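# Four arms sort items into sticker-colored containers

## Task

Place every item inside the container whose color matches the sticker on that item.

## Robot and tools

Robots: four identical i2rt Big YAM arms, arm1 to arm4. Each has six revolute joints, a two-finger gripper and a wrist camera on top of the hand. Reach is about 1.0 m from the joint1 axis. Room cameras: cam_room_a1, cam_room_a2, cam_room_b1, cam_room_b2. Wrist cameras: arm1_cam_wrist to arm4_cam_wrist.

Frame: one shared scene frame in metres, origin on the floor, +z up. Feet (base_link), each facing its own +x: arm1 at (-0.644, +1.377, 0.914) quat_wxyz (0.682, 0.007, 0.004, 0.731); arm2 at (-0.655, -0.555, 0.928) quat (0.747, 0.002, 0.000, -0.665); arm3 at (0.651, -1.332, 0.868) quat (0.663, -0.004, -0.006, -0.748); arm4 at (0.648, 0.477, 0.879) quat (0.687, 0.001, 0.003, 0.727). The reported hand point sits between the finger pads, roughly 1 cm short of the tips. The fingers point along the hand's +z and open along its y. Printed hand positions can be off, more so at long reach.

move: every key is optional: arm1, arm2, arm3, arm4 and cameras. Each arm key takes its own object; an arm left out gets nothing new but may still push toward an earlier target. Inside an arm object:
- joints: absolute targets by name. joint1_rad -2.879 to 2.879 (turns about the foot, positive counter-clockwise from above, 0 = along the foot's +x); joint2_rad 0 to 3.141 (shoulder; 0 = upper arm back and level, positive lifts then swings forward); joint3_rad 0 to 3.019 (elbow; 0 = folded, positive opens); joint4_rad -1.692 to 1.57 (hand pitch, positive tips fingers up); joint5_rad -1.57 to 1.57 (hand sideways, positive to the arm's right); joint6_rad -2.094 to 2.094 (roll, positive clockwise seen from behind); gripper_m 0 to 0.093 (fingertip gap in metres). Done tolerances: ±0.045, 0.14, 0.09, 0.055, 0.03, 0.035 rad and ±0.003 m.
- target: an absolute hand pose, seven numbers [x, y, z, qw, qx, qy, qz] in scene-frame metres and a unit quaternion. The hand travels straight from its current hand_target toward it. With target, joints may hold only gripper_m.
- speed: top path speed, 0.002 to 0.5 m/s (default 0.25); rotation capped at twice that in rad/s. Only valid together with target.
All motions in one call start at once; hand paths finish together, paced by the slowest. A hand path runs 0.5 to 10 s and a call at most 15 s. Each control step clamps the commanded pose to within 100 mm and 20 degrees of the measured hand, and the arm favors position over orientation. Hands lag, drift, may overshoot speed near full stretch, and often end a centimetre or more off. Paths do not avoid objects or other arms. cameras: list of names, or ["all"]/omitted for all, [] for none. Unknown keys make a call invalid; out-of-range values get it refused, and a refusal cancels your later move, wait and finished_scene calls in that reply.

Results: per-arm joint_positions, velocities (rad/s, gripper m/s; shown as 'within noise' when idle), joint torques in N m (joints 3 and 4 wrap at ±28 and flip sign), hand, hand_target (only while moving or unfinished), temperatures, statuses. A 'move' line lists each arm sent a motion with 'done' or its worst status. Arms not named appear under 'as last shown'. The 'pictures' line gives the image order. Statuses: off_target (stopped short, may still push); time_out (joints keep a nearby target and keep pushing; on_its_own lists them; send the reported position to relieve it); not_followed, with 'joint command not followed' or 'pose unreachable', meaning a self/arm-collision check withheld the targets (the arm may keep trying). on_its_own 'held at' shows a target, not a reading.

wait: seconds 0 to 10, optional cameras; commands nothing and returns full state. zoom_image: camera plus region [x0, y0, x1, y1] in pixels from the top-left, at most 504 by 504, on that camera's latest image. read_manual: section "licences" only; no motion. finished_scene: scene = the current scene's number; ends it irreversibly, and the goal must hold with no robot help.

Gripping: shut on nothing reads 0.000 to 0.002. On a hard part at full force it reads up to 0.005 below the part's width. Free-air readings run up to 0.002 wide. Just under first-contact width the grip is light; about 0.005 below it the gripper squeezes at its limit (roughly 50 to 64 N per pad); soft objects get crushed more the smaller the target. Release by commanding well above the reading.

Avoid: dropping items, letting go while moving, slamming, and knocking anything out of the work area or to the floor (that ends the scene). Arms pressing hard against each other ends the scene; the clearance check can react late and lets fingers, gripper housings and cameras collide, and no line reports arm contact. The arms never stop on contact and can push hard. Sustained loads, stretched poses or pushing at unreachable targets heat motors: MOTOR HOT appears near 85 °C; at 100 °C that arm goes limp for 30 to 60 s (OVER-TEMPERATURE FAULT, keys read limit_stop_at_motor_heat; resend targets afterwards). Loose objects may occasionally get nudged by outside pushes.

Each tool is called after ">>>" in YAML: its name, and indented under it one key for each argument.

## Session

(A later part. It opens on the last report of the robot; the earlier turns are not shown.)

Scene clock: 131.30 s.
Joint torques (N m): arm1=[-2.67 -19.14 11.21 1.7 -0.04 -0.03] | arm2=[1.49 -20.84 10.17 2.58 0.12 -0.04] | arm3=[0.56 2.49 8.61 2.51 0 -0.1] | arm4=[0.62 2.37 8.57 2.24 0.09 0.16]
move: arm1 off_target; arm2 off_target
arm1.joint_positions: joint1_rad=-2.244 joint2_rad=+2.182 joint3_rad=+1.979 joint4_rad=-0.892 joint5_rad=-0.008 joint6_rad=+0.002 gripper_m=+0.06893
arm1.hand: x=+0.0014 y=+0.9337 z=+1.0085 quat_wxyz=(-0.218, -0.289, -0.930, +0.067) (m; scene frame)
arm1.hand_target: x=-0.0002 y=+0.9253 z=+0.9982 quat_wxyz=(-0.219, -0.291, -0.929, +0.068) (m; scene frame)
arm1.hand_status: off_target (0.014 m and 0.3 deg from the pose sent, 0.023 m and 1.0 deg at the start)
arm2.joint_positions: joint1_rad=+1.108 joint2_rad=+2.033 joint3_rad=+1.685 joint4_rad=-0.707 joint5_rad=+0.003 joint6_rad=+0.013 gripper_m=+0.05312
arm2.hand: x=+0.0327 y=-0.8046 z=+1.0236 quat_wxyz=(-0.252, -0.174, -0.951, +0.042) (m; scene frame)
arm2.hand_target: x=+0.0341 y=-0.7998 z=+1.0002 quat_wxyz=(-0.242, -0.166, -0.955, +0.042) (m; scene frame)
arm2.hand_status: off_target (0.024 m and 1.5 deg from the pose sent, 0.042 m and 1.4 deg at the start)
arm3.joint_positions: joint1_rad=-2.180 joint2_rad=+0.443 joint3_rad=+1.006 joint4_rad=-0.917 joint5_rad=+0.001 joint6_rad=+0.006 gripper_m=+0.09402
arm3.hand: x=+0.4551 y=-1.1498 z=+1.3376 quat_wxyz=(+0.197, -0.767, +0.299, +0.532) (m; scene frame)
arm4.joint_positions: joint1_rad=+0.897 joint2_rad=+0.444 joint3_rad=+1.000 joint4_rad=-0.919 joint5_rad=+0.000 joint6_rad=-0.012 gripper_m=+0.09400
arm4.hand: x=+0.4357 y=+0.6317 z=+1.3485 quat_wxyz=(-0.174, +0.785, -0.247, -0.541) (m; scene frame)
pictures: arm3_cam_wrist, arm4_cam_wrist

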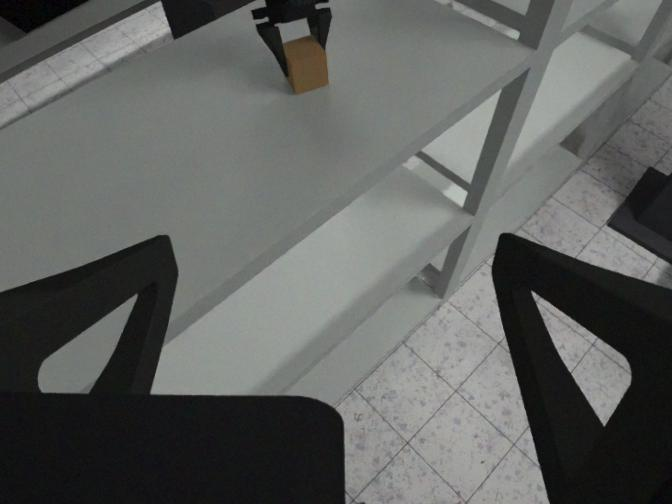

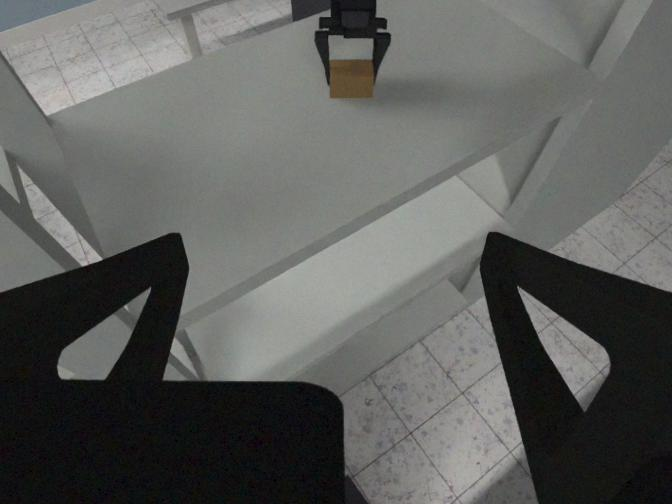

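>>> move:
  arm1: {"joints": {"gripper_m": 0.092}}
  arm2: {"joints": {"gripper_m": 0.082}}
  cameras: ["arm1_cam_wrist", "arm2_cam_wrist"]

>>> move:
  arm1: {"target": [-0.15, 1.03, 1.13, 0.2187, 0.2910, 0.9289, -0.0685], "speed": 0.2}
  arm2: {"target": [-0.15, -0.734, 1.13, 0.2426, 0.1658, 0.9550, -0.0421], "speed": 0.2}
  arm3: {"target": [0.081, -0.826, 1.124, 0.0594, -0.9254, 0.1632, 0.3368], "speed": 0.2}
  arm4: {"target": [0.055, 0.925, 1.106, 0.1020, -0.8969, 0.2802, 0.3264], "speed": 0.2}
  cameras: ["arm3_cam_wrist", "arm4_cam_wrist"]

Scene clock: 145.80 s.
move: arm1 done; arm2 done
arm1.joint_status: all done
arm2.joint_status: all done
pictures: arm1_cam_wrist, arm2_cam_wrist

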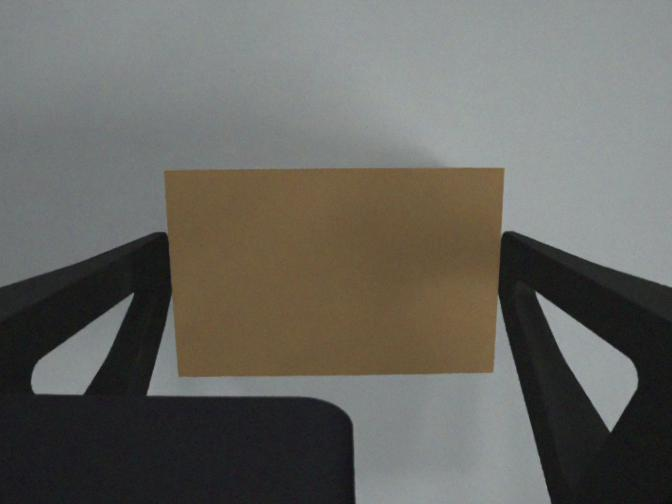

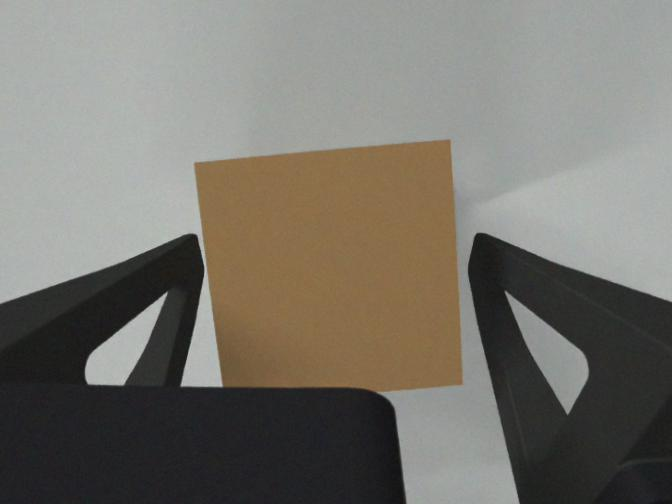

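Scene clock: 149.30 s.
Joint torques (N m): arm1=[-2.84 -14.86 11.07 0.83 0.01 -0.03] | arm2=[1.44 -15.38 10.02 1.22 0.12 0.03] | arm3=[0.79 -23 14.56 0.8 -0.26 -0.13] | arm4=[0.32 -20.95 13.19 0.72 0.05 -0.09]
move: arm1 off_target; arm2 off_target; arm3 off_target; arm4 off_target
arm1.joint_positions: joint1_rad=-2.246 joint2_rad=+1.643 joint3_rad=+1.464 joint4_rad=-0.922 joint5_rad=-0.010 joint6_rad=+0.002 gripper_m=+0.09196
arm1.hand: x=-0.1434 y=+1.0334 z=+1.1212 quat_wxyz=(-0.216, -0.290, -0.930, +0.066) (m; scene frame)
arm1.hand_target: x=-0.1500 y=+1.0301 z=+1.1298 quat_wxyz=(-0.219, -0.291, -0.929, +0.069) (m; scene frame)
arm1.hand_status: off_target (0.012 m and 0.5 deg from the pose sent, 0.217 m and 0.3 deg at the start)
arm2.joint_positions: joint1_rad=+1.109 joint2_rad=+1.471 joint3_rad=+1.224 joint4_rad=-0.804 joint5_rad=+0.004 joint6_rad=+0.010 gripper_m=+0.08193
arm2.hand: x=-0.1435 y=-0.7408 z=+1.1357 quat_wxyz=(-0.254, -0.171, -0.951, +0.043) (m; scene frame)
arm2.hand_target: x=-0.1499 y=-0.7342 z=+1.1301 quat_wxyz=(-0.243, -0.166, -0.955, +0.042) (m; scene frame)
arm2.hand_status: off_target (0.011 m and 1.5 deg from the pose sent, 0.223 m and 1.5 deg at the start)
arm3.joint_positions: joint1_rad=-2.222 joint2_rad=+1.952 joint3_rad=+1.893 joint4_rad=-0.896 joint5_rad=-0.262 joint6_rad=-0.337 gripper_m=+0.09402
arm3.hand: x=+0.0857 y=-0.8397 z=+1.0985 quat_wxyz=(+0.046, -0.932, +0.167, +0.320) (m; scene frame)
arm3.hand_target: x=+0.0822 y=-0.8269 z=+1.1242 quat_wxyz=(+0.060, -0.925, +0.163, +0.337) (m; scene frame)
arm3.hand_status: off_target (0.029 m and 2.6 deg from the pose sent, 0.539 m and 36.5 deg at the start)
arm4.joint_positions: joint1_rad=+0.872 joint2_rad=+1.879 joint3_rad=+1.695 joint4_rad=-0.720 joint5_rad=-0.023 joint6_rad=-0.024 gripper_m=+0.09400
arm4.hand: x=+0.0628 y=+0.9118 z=+1.0878 quat_wxyz=(-0.094, +0.901, -0.284, -0.314) (m; scene frame)
arm4.hand_target: x=+0.0559 y=+0.9243 z=+1.1061 quat_wxyz=(-0.102, +0.897, -0.280, -0.327) (m; scene frame)
arm4.hand_status: off_target (0.024 m and 1.8 deg from the pose sent, 0.538 m and 29.3 deg at the start)
pictures: arm3_cam_wrist, arm4_cam_wrist

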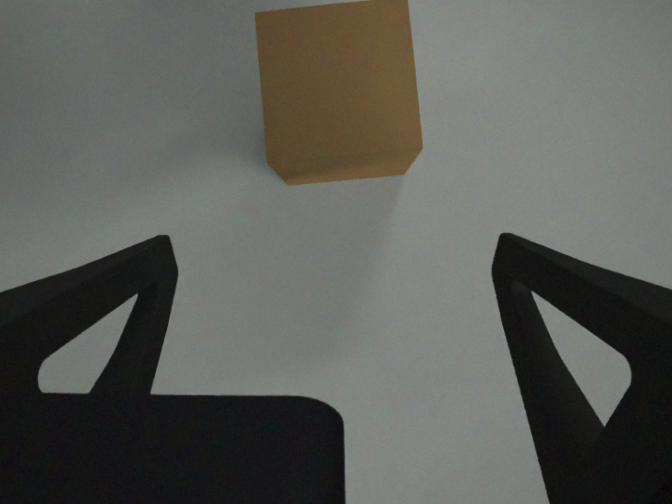

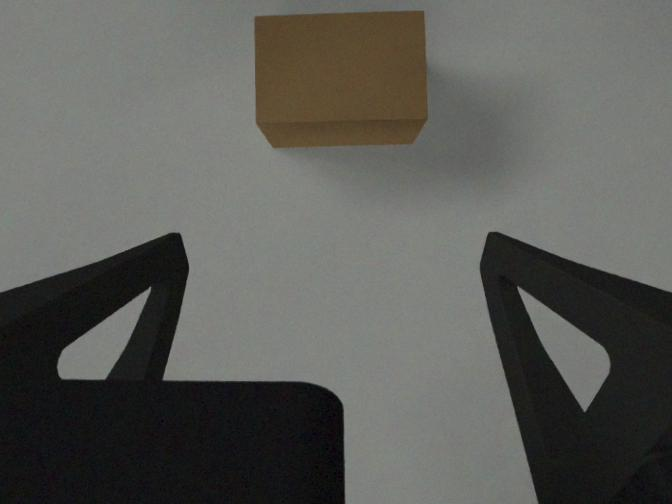

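>>> move:
  arm1: {"target": [-0.42, 1.225, 1.22, 0.2187, 0.2910, 0.9289, -0.0685], "speed": 0.2}
  arm2: {"target": [-0.42, -0.640, 1.22, 0.2426, 0.1658, 0.9550, -0.0421], "speed": 0.2}
  arm3: {"target": [0.010, -0.812, 1.026, 0.0476, -0.9306, 0.1308, 0.3387], "speed": 0.15}
  arm4: {"target": [-0.012, 0.970, 1.013, 0.1020, -0.8969, 0.2802, 0.3264], "speed": 0.15}
  cameras: ["arm3_cam_wrist", "arm4_cam_wrist"]

Scene clock: 165.13 s.
Joint torques (N m): arm1=[-1.61 1.14 11.28 0.75 0.1 0.07] | arm2=[1.44 -1.73 10.11 1.21 0.14 0.02] | arm3=[2.49 -23 13.91 1.65 -0.27 -0.11] | arm4=[0.85 -22.89 12.78 1.58 0.1 -0.04]
Motor temperatures (°C): arm1=[20 26 35 23 21 21 22] | arm2=[23 27 33 22 22 20 23] | arm3=[24 24 31 23 24 23 23] | arm4=[22 23 39 22 24 21 24]
Heat: arm1: hottest joint3_rad 35 °C; arm2: hottest joint3_rad 33 °C; arm3: hottest joint3_rad 31 °C; arm4: hottest joint3_rad 39 °C.
move: arm1 done; arm2 done; arm3 off_target; arm4 off_target
arm1.joint_positions: joint1_rad=-2.246 joint2_rad=+0.720 joint3_rad=+0.977 joint4_rad=-1.338 joint5_rad=-0.008 joint6_rad=+0.001 gripper_m=+0.09196
arm1.hand: x=-0.4190 y=+1.2251 z=+1.2217 quat_wxyz=(-0.225, -0.289, -0.928, +0.069) (m; scene frame)
arm1.hand_target: x=-0.4200 y=+1.2250 z=+1.2199 quat_wxyz=(-0.219, -0.291, -0.929, +0.068) (m; scene frame)
arm1.hand_status: done (0.002 m and 0.8 deg from the pose sent, 0.351 m and 0.5 deg at the start)
arm2.joint_positions: joint1_rad=+1.109 joint2_rad=+0.651 joint3_rad=+0.914 joint4_rad=-1.307 joint5_rad=+0.004 joint6_rad=+0.010 gripper_m=+0.08193
arm2.hand: x=-0.4168 y=-0.6431 z=+1.2293 quat_wxyz=(-0.257, -0.171, -0.950, +0.044) (m; scene frame)
arm2.hand_target: x=-0.4201 y=-0.6401 z=+1.2201 quat_wxyz=(-0.243, -0.166, -0.955, +0.042) (m; scene frame)
arm2.hand_status: done (0.010 m and 1.9 deg from the pose sent, 0.306 m and 1.5 deg at the start)
arm3.joint_positions: joint1_rad=-2.202 joint2_rad=+2.151 joint3_rad=+2.017 joint4_rad=-0.812 joint5_rad=-0.278 joint6_rad=-0.360 gripper_m=+0.09400
arm3.hand: x=+0.0309 y=-0.8139 z=+1.0248 quat_wxyz=(+0.042, -0.933, +0.144, +0.327) (m; scene frame)
arm3.hand_target: x=+0.0111 y=-0.8131 z=+1.0259 quat_wxyz=(+0.048, -0.930, +0.131, +0.339) (m; scene frame)
arm3.hand_status: off_target (0.021 m and 2.1 deg from the pose sent, 0.108 m and 4.7 deg at the start)
arm4.joint_positions: joint1_rad=+0.872 joint2_rad=+2.133 joint3_rad=+1.899 joint4_rad=-0.669 joint5_rad=-0.021 joint6_rad=-0.025 gripper_m=+0.09400
arm4.hand: x=+0.0019 y=+0.9573 z=+1.0136 quat_wxyz=(-0.096, +0.901, -0.284, -0.315) (m; scene frame)
arm4.hand_target: x=-0.0109 y=+0.9691 z=+1.0132 quat_wxyz=(-0.102, +0.897, -0.280, -0.327) (m; scene frame)
arm4.hand_status: off_target (0.019 m and 1.7 deg from the pose sent, 0.121 m and 1.8 deg at the start)
pictures: arm3_cam_wrist, arm4_cam_wrist

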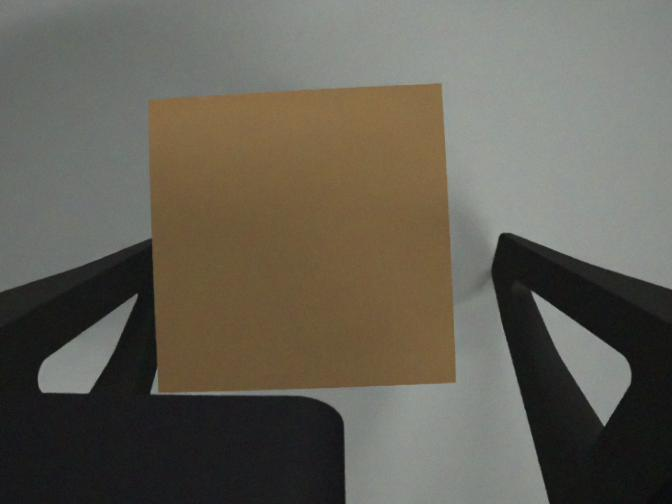

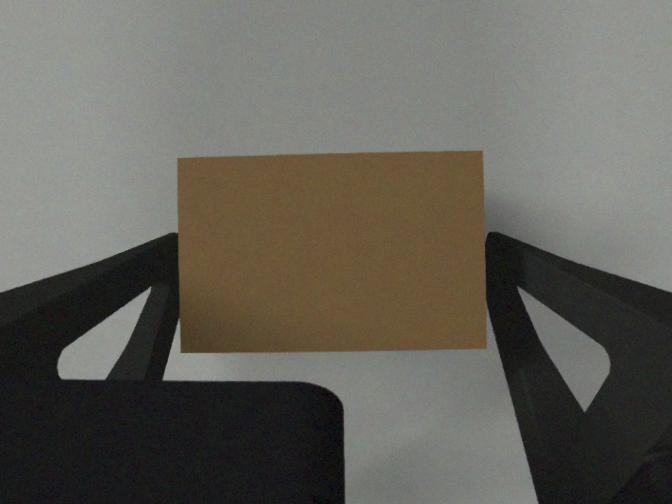

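>>> move:
  arm3: {"joints": {"gripper_m": 0.043}}
  arm4: {"joints": {"gripper_m": 0.062}}
  cameras: ["arm3_cam_wrist", "arm4_cam_wrist"]

Scene clock: 168.37 s.
Joint torques (N m): arm1=[-2.02 0.91 11.21 0.73 0.07 0.03] | arm2=[1.49 -1.67 10.14 1.24 0.14 0.02] | arm3=[2.55 -23.06 13.89 1.54 -0.27 -0.1] | arm4=[1.03 -22.95 12.72 1.59 0.1 -0.06]
move: arm3 off_target; arm4 off_target
arm1, arm2: as last shown
arm3.joint_positions: joint1_rad=-2.202 joint2_rad=+2.152 joint3_rad=+2.018 joint4_rad=-0.808 joint5_rad=-0.278 joint6_rad=-0.362 gripper_m=+0.05309
arm3.joint_status: gripper_m off_target (ended at +0.05312, target +0.04300)
arm3.hand: x=+0.0302 y=-0.8133 z=+1.0247 quat_wxyz=(+0.044, -0.933, +0.143, +0.328) (m; scene frame)
arm4.joint_positions: joint1_rad=+0.872 joint2_rad=+2.134 joint3_rad=+1.899 joint4_rad=-0.669 joint5_rad=-0.020 joint6_rad=-0.025 gripper_m=+0.06914
arm4.joint_status: gripper_m off_target (ended at +0.06917, target +0.06200)
arm4.hand: x=+0.0021 y=+0.9576 z=+1.0133 quat_wxyz=(-0.096, +0.901, -0.285, -0.314) (m; scene frame)
pictures: arm3_cam_wrist, arm4_cam_wrist

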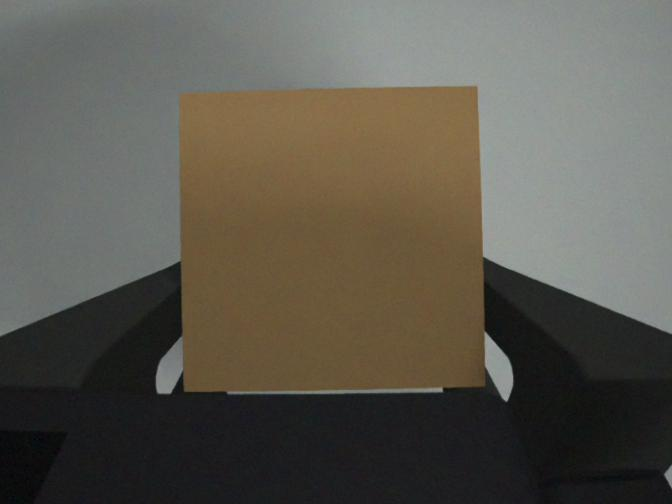

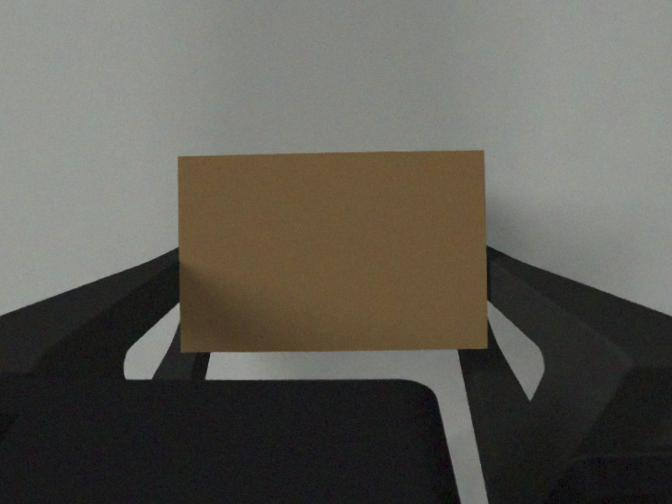

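>>> move:
  arm3: {"target": [0.38, -0.94, 1.20, 0.0476, -0.9306, 0.1308, 0.3387], "speed": 0.25}
  arm4: {"target": [0.36, 0.73, 1.20, 0.1020, -0.8969, 0.2802, 0.3264], "speed": 0.25}
  cameras: []

>>> move:
  arm3: {"joints": {"joint1_rad": -0.8, "joint2_rad": 0.65, "joint3_rad": 1.0, "joint4_rad": -1.22, "joint5_rad": 0, "joint6_rad": 0}}
  arm4: {"joints": {"joint1_rad": 0.0, "joint2_rad": 0.65, "joint3_rad": 1.0, "joint4_rad": -1.22, "joint5_rad": 0, "joint6_rad": 0}}
  cameras: []

>>> move:
  arm3: {"joints": {"joint1_rad": 0.99}}
  arm4: {"joints": {"joint1_rad": -1.13}}
  cameras: ["arm3_cam_wrist", "arm4_cam_wrist"]

Scene clock: 181.47 s.
move: arm3 done; arm4 done
arm3.hand_status: done (0.003 m and 0.4 deg from the pose sent, 0.411 m and 1.9 deg at the start)
arm4.hand_status: done (0.005 m and 1.1 deg from the pose sent, 0.463 m and 1.7 deg at the start)
pictures: none

Scene clock: 183.37 s.
move: arm3 done; arm4 done
arm3.joint_status: all done
arm4.joint_status: all done
pictures: none

Scene clock: 185.27 s.
Joint torques (N m): arm1=[-1.96 1.26 11.34 0.87 0.09 0.08] | arm2=[1.49 -1.73 10.1 1.21 0.14 0.03] | arm3=[1.96 -0.73 9.22 1.2 0.05 0.01] | arm4=[0.73 -0.67 9.92 0.73 0.07 0.17]
move: arm3 done; arm4 done
arm1.joint_positions: joint1_rad=-2.246 joint2_rad=+0.720 joint3_rad=+0.977 joint4_rad=-1.338 joint5_rad=-0.008 joint6_rad=+0.001 gripper_m=+0.09196
arm1.hand: x=-0.4190 y=+1.2251 z=+1.2217 quat_wxyz=(-0.225, -0.289, -0.928, +0.069) (m; scene frame)
arm2.joint_positions: joint1_rad=+1.109 joint2_rad=+0.651 joint3_rad=+0.914 joint4_rad=-1.307 joint5_rad=+0.004 joint6_rad=+0.010 gripper_m=+0.08193
arm2.hand: x=-0.4168 y=-0.6431 z=+1.2293 quat_wxyz=(-0.257, -0.171, -0.950, +0.044) (m; scene frame)
arm3.joint_positions: joint1_rad=+0.980 joint2_rad=+0.649 joint3_rad=+1.003 joint4_rad=-1.217 joint5_rad=-0.001 joint6_rad=-0.006 gripper_m=+0.05302
arm3.joint_status: all done
arm3.hand: x=+0.8618 y=-1.5093 z=+1.2294 quat_wxyz=(-0.328, -0.322, -0.879, +0.127) (m; scene frame)
arm4.joint_positions: joint1_rad=-1.128 joint2_rad=+0.645 joint3_rad=+0.987 joint4_rad=-1.209 joint5_rad=+0.001 joint6_rad=-0.012 gripper_m=+0.06920
arm4.joint_status: all done
arm4.hand: x=+0.8947 y=+0.6117 z=+1.2305 quat_wxyz=(-0.332, +0.238, -0.909, -0.082) (m; scene frame)
pictures: arm3_cam_wrist, arm4_cam_wrist

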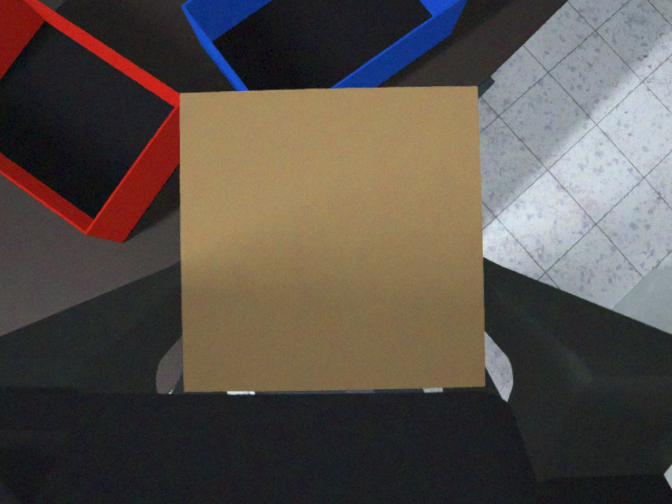

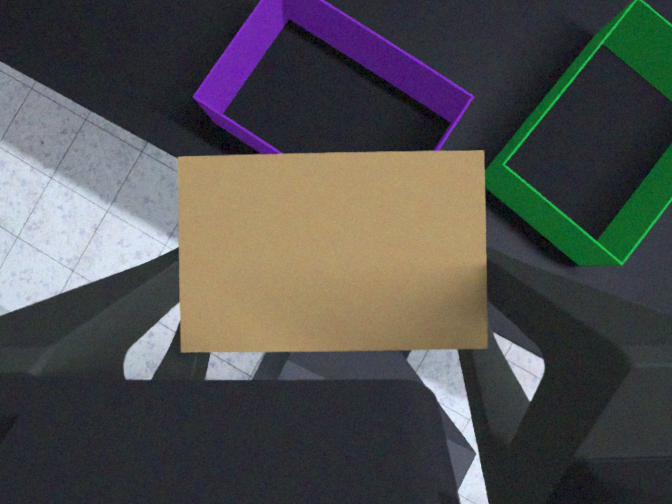

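>>> move:
  arm3: {"target": [1.170, -1.745, 0.915, 0.3417, 0.0369, 0.9390, -0.0134], "speed": 0.25}
  arm4: {"target": [1.132, 0.722, 0.915, 0.3417, 0.0369, 0.9390, -0.0134], "speed": 0.25}
  cameras: ["arm3_cam_wrist", "arm4_cam_wrist"]

Scene clock: 195.13 s.
Joint torques (N m): arm1=[-1.79 1.14 11.23 0.81 0.1 0.04] | arm2=[1.44 -1.73 10.09 1.22 0.14 0.02] | arm3=[0.09 -20.89 11.7 1.09 -0.43 -0.12] | arm4=[1.49 -14.56 9.47 1.39 0.51 0.18]
move: arm3 off_target; arm4 off_target
arm1, arm2: as last shown
arm3.joint_positions: joint1_rad=+0.924 joint2_rad=+1.953 joint3_rad=+1.283 joint4_rad=-0.396 joint5_rad=-0.432 joint6_rad=-0.563 gripper_m=+0.05300
arm3.hand: x=+1.1589 y=-1.7219 z=+0.8913 quat_wxyz=(-0.321, -0.041, -0.946, -0.006) (m; scene frame)
arm3.hand_target: x=+1.1687 y=-1.7440 z=+0.9155 quat_wxyz=(-0.342, -0.037, -0.939, +0.014) (m; scene frame)
arm3.hand_status: off_target (0.035 m and 3.4 deg from the pose sent, 0.499 m and 36.0 deg at the start)
arm4.joint_positions: joint1_rad=-1.038 joint2_rad=+1.683 joint3_rad=+0.880 joint4_rad=-0.233 joint5_rad=+0.408 joint6_rad=+0.536 gripper_m=+0.06922
arm4.hand: x=+1.1146 y=+0.7064 z=+0.9011 quat_wxyz=(-0.321, -0.028, -0.946, +0.029) (m; scene frame)
arm4.hand_target: x=+1.1310 y=+0.7215 z=+0.9158 quat_wxyz=(-0.342, -0.037, -0.939, +0.013) (m; scene frame)
arm4.hand_status: off_target (0.027 m and 3.2 deg from the pose sent, 0.410 m and 33.6 deg at the start)
pictures: arm3_cam_wrist, arm4_cam_wrist

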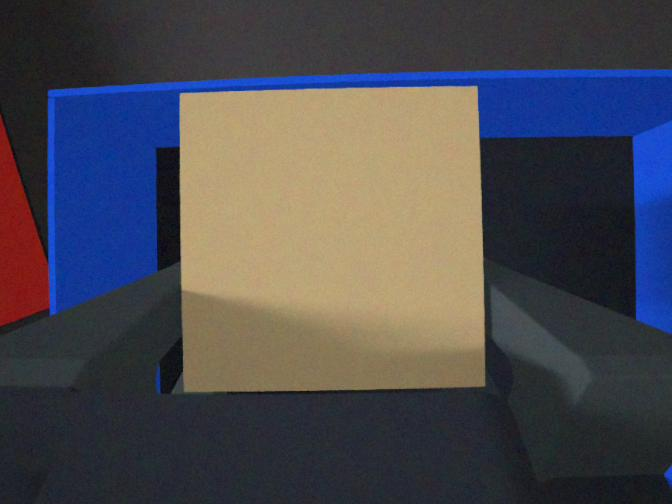

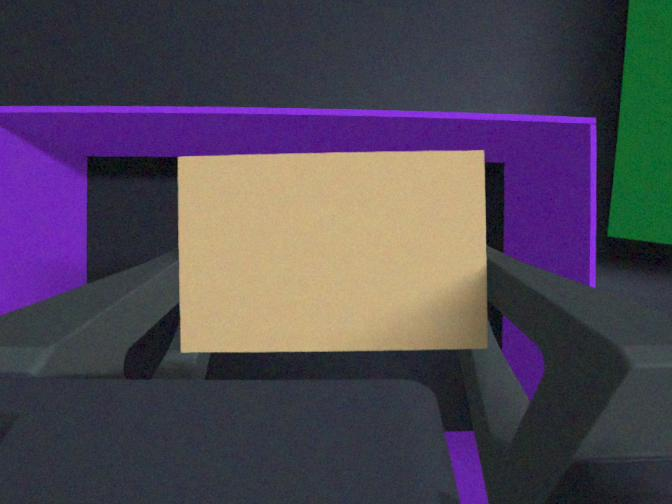

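>>> move:
  arm3: {"target": [1.166, -1.748, 0.775, 0.3417, 0.0369, 0.9390, -0.0134], "speed": 0.15}
  arm4: {"target": [1.124, 0.730, 0.763, 0.3417, 0.0369, 0.9390, -0.0134], "speed": 0.15}
  cameras: ["arm3_cam_wrist", "arm4_cam_wrist"]

Scene clock: 205.27 s.
Joint torques (N m): arm1=[-1.85 1.14 11.15 0.76 0.1 0.05] | arm2=[1.55 -1.61 10.09 1.2 0.14 0.03] | arm3=[0.03 -21.77 7.17 1.7 -0.42 -0.13] | arm4=[1.26 -16.56 4.7 1.48 0.51 0.18]
move: arm3 off_target; arm4 done
arm1, arm2: as last shown
arm3.joint_positions: joint1_rad=+0.918 joint2_rad=+2.198 joint3_rad=+1.283 joint4_rad=-0.124 joint5_rad=-0.436 joint6_rad=-0.569 gripper_m=+0.05300
arm3.hand: x=+1.1655 y=-1.7346 z=+0.7700 quat_wxyz=(-0.332, -0.037, -0.943, +0.003) (m; scene frame)
arm3.hand_target: x=+1.1657 y=-1.7479 z=+0.7751 quat_wxyz=(-0.341, -0.037, -0.939, +0.014) (m; scene frame)
arm3.hand_status: off_target (0.014 m and 1.7 deg from the pose sent, 0.119 m and 3.4 deg at the start)
arm4.joint_positions: joint1_rad=-1.014 joint2_rad=+2.054 joint3_rad=+0.880 joint4_rad=+0.158 joint5_rad=+0.422 joint6_rad=+0.559 gripper_m=+0.06922
arm4.hand: x=+1.1190 y=+0.7224 z=+0.7617 quat_wxyz=(-0.332, -0.031, -0.942, +0.021) (m; scene frame)
arm4.hand_target: x=+1.1239 y=+0.7301 z=+0.7633 quat_wxyz=(-0.342, -0.037, -0.939, +0.013) (m; scene frame)
arm4.hand_status: done (0.009 m and 1.6 deg from the pose sent, 0.140 m and 3.2 deg at the start)
pictures: arm3_cam_wrist, arm4_cam_wrist

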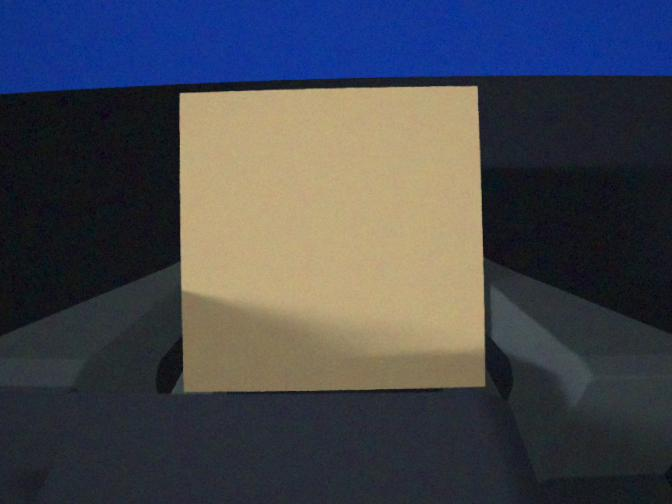

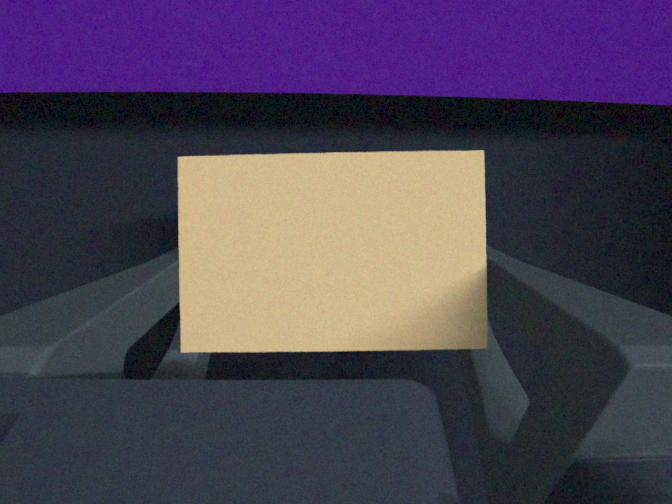

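>>> move:
  arm3: {"target": [1.162, -1.748, 0.754, 0.3417, 0.0369, 0.9390, -0.0134], "speed": 0.06}
  arm4: {"target": [1.122, 0.730, 0.743, 0.3417, 0.0369, 0.9390, -0.0134], "speed": 0.06}
  cameras: []

>>> move:
  arm3: {"target": [1.162, -1.748, 0.740, 0.3417, 0.0369, 0.9390, -0.0134], "speed": 0.05}
  arm4: {"target": [1.122, 0.730, 0.730, 0.3417, 0.0369, 0.9390, -0.0134], "speed": 0.05}
  cameras: []

Scene clock: 211.80 s.
move: arm3 off_target; arm4 done
arm3.hand_status: off_target (0.011 m and 1.1 deg from the pose sent, 0.021 m and 1.7 deg at the start)
arm4.hand_status: done (0.010 m and 1.3 deg from the pose sent, 0.020 m and 1.6 deg at the start)
pictures: none

Scene clock: 212.77 s.
Joint torques (N m): arm1=[-2.02 0.67 11.1 0.9 0.1 0.08] | arm2=[1.44 -1.67 10.1 1.24 0.14 0.03] | arm3=[0.03 -19.66 6.95 1.66 -0.35 -0.11] | arm4=[0.97 -14.68 5.12 1.43 0.46 0.12]
move: arm3 off_target; arm4 off_target
arm1.joint_positions: joint1_rad=-2.246 joint2_rad=+0.720 joint3_rad=+0.977 joint4_rad=-1.338 joint5_rad=-0.008 joint6_rad=+0.001 gripper_m=+0.09196
arm1.hand: x=-0.4191 y=+1.2251 z=+1.2217 quat_wxyz=(-0.225, -0.289, -0.928, +0.070) (m; scene frame)
arm2.joint_positions: joint1_rad=+1.109 joint2_rad=+0.651 joint3_rad=+0.914 joint4_rad=-1.307 joint5_rad=+0.004 joint6_rad=+0.010 gripper_m=+0.08193
arm2.hand: x=-0.4168 y=-0.6431 z=+1.2293 quat_wxyz=(-0.257, -0.171, -0.950, +0.044) (m; scene frame)
arm3.joint_positions: joint1_rad=+0.912 joint2_rad=+2.244 joint3_rad=+1.283 joint4_rad=-0.056 joint5_rad=-0.440 joint6_rad=-0.575 gripper_m=+0.05300
arm3.hand: x=+1.1651 y=-1.7386 z=+0.7494 quat_wxyz=(-0.340, -0.034, -0.940, +0.010) (m; scene frame)
arm3.hand_target: x=+1.1617 y=-1.7477 z=+0.7403 quat_wxyz=(-0.342, -0.037, -0.939, +0.013) (m; scene frame)
arm3.hand_status: off_target (0.014 m and 0.6 deg from the pose sent, 0.019 m and 1.1 deg at the start)
arm4.joint_positions: joint1_rad=-1.011 joint2_rad=+2.117 joint3_rad=+0.880 joint4_rad=+0.237 joint5_rad=+0.426 joint6_rad=+0.565 gripper_m=+0.06922
arm4.hand: x=+1.1182 y=+0.7227 z=+0.7401 quat_wxyz=(-0.339, -0.035, -0.940, +0.017) (m; scene frame)
arm4.hand_target: x=+1.1216 y=+0.7297 z=+0.7303 quat_wxyz=(-0.342, -0.037, -0.939, +0.013) (m; scene frame)
arm4.hand_status: off_target (0.013 m and 0.5 deg from the pose sent, 0.018 m and 1.3 deg at the start)
pictures: none

>>> move:
  arm3: {"joints": {"gripper_m": 0.078}}
  arm4: {"joints": {"gripper_m": 0.086}}
  cameras: ["arm3_cam_wrist", "arm4_cam_wrist"]

>>> move:
  arm3: {"target": [1.05, -1.72, 0.93, 0.3417, 0.0369, 0.9390, -0.0134], "speed": 0.2}
  arm4: {"target": [1.01, 0.73, 0.92, 0.3417, 0.0369, 0.9390, -0.0134], "speed": 0.2}
  cameras: ["arm3_cam_wrist", "arm4_cam_wrist"]

Scene clock: 219.63 s.
Motor temperatures (°C): arm1=[20 24 33 23 21 21 22] | arm2=[23 25 32 22 22 20 23] | arm3=[24 25 31 23 24 23 24] | arm4=[21 24 34 22 24 21 26]
Heat: arm1: hottest joint3_rad 33 °C; arm2: hottest joint3_rad 32 °C; arm3: hottest joint3_rad 31 °C; arm4: hottest joint3_rad 34 °C.
move: arm3 done; arm4 done
arm3.joint_status: all done
arm4.joint_status: all done
pictures: arm3_cam_wrist, arm4_cam_wrist

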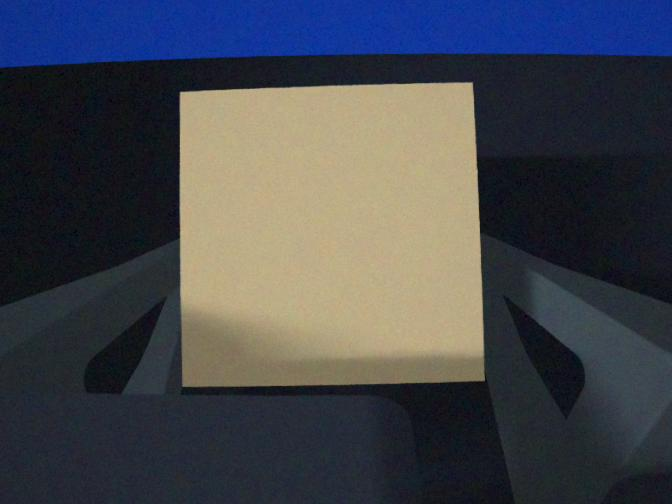

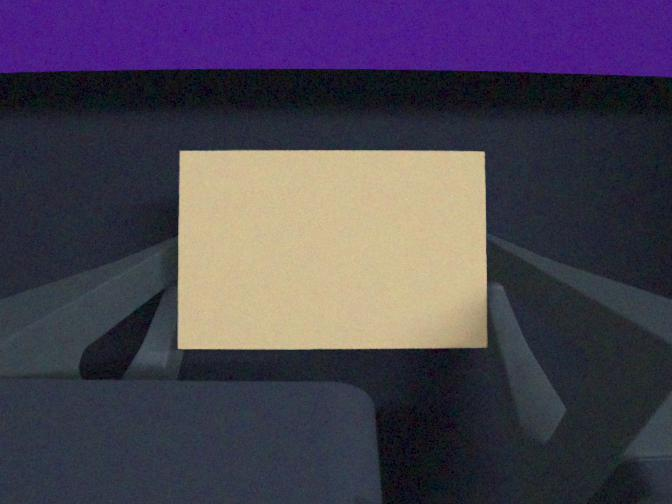

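Scene clock: 221.47 s.
Joint torques (N m): arm1=[-1.32 1.03 11.32 0.81 0.09 0.04] | arm2=[1.49 -1.73 10.13 1.22 0.14 0.02] | arm3=[0.44 -16.21 7.21 0.61 -0.43 -0.12] | arm4=[1.32 -11.75 6.45 0.27 0.53 0.16]
move: arm3 done; arm4 done
arm1.joint_positions: joint1_rad=-2.246 joint2_rad=+0.720 joint3_rad=+0.977 joint4_rad=-1.338 joint5_rad=-0.008 joint6_rad=+0.001 gripper_m=+0.09196
arm1.hand: x=-0.4191 y=+1.2251 z=+1.2217 quat_wxyz=(-0.225, -0.289, -0.928, +0.070) (m; scene frame)
arm2.joint_positions: joint1_rad=+1.109 joint2_rad=+0.651 joint3_rad=+0.914 joint4_rad=-1.307 joint5_rad=+0.004 joint6_rad=+0.010 gripper_m=+0.08193
arm2.hand: x=-0.4168 y=-0.6431 z=+1.2293 quat_wxyz=(-0.257, -0.171, -0.950, +0.044) (m; scene frame)
arm3.joint_positions: joint1_rad=+0.780 joint2_rad=+1.723 joint3_rad=+1.050 joint4_rad=-0.383 joint5_rad=-0.505 joint6_rad=-0.699 gripper_m=+0.07796
arm3.hand: x=+1.0564 y=-1.7194 z=+0.9346 quat_wxyz=(-0.346, -0.034, -0.937, +0.017) (m; scene frame)
arm3.hand_target: x=+1.0502 y=-1.7200 z=+0.9301 quat_wxyz=(-0.342, -0.037, -0.939, +0.013) (m; scene frame)
arm3.hand_status: done (0.008 m and 0.8 deg from the pose sent, 0.215 m and 0.6 deg at the start)
arm4.joint_positions: joint1_rad=-0.825 joint2_rad=+1.490 joint3_rad=+0.696 joint4_rad=-0.266 joint5_rad=+0.518 joint6_rad=+0.736 gripper_m=+0.08591
arm4.hand: x=+1.0125 y=+0.7314 z=+0.9225 quat_wxyz=(-0.346, -0.033, -0.938, +0.010) (m; scene frame)
arm4.hand_target: x=+1.0100 y=+0.7300 z=+0.9200 quat_wxyz=(-0.342, -0.037, -0.939, +0.013) (m; scene frame)
arm4.hand_status: done (0.004 m and 0.8 deg from the pose sent, 0.211 m and 0.6 deg at the start)
pictures: arm3_cam_wrist, arm4_cam_wrist

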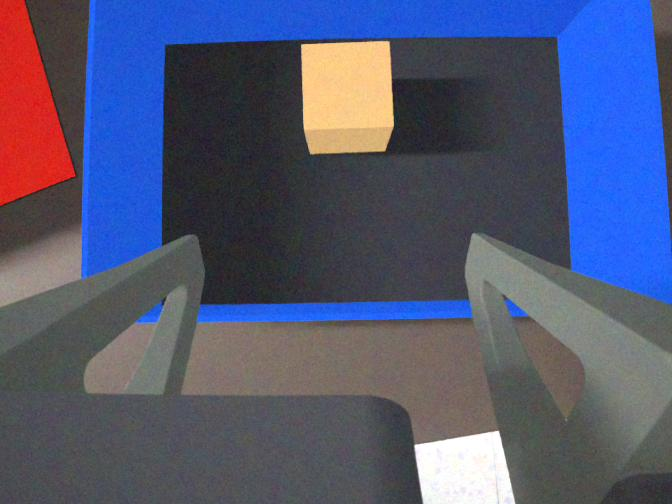

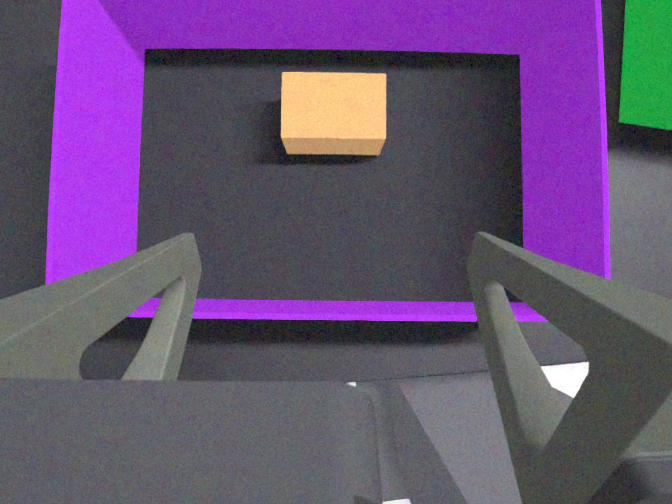

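>>> finished_scene:
  scene: 3

The scene is finished: the task was done.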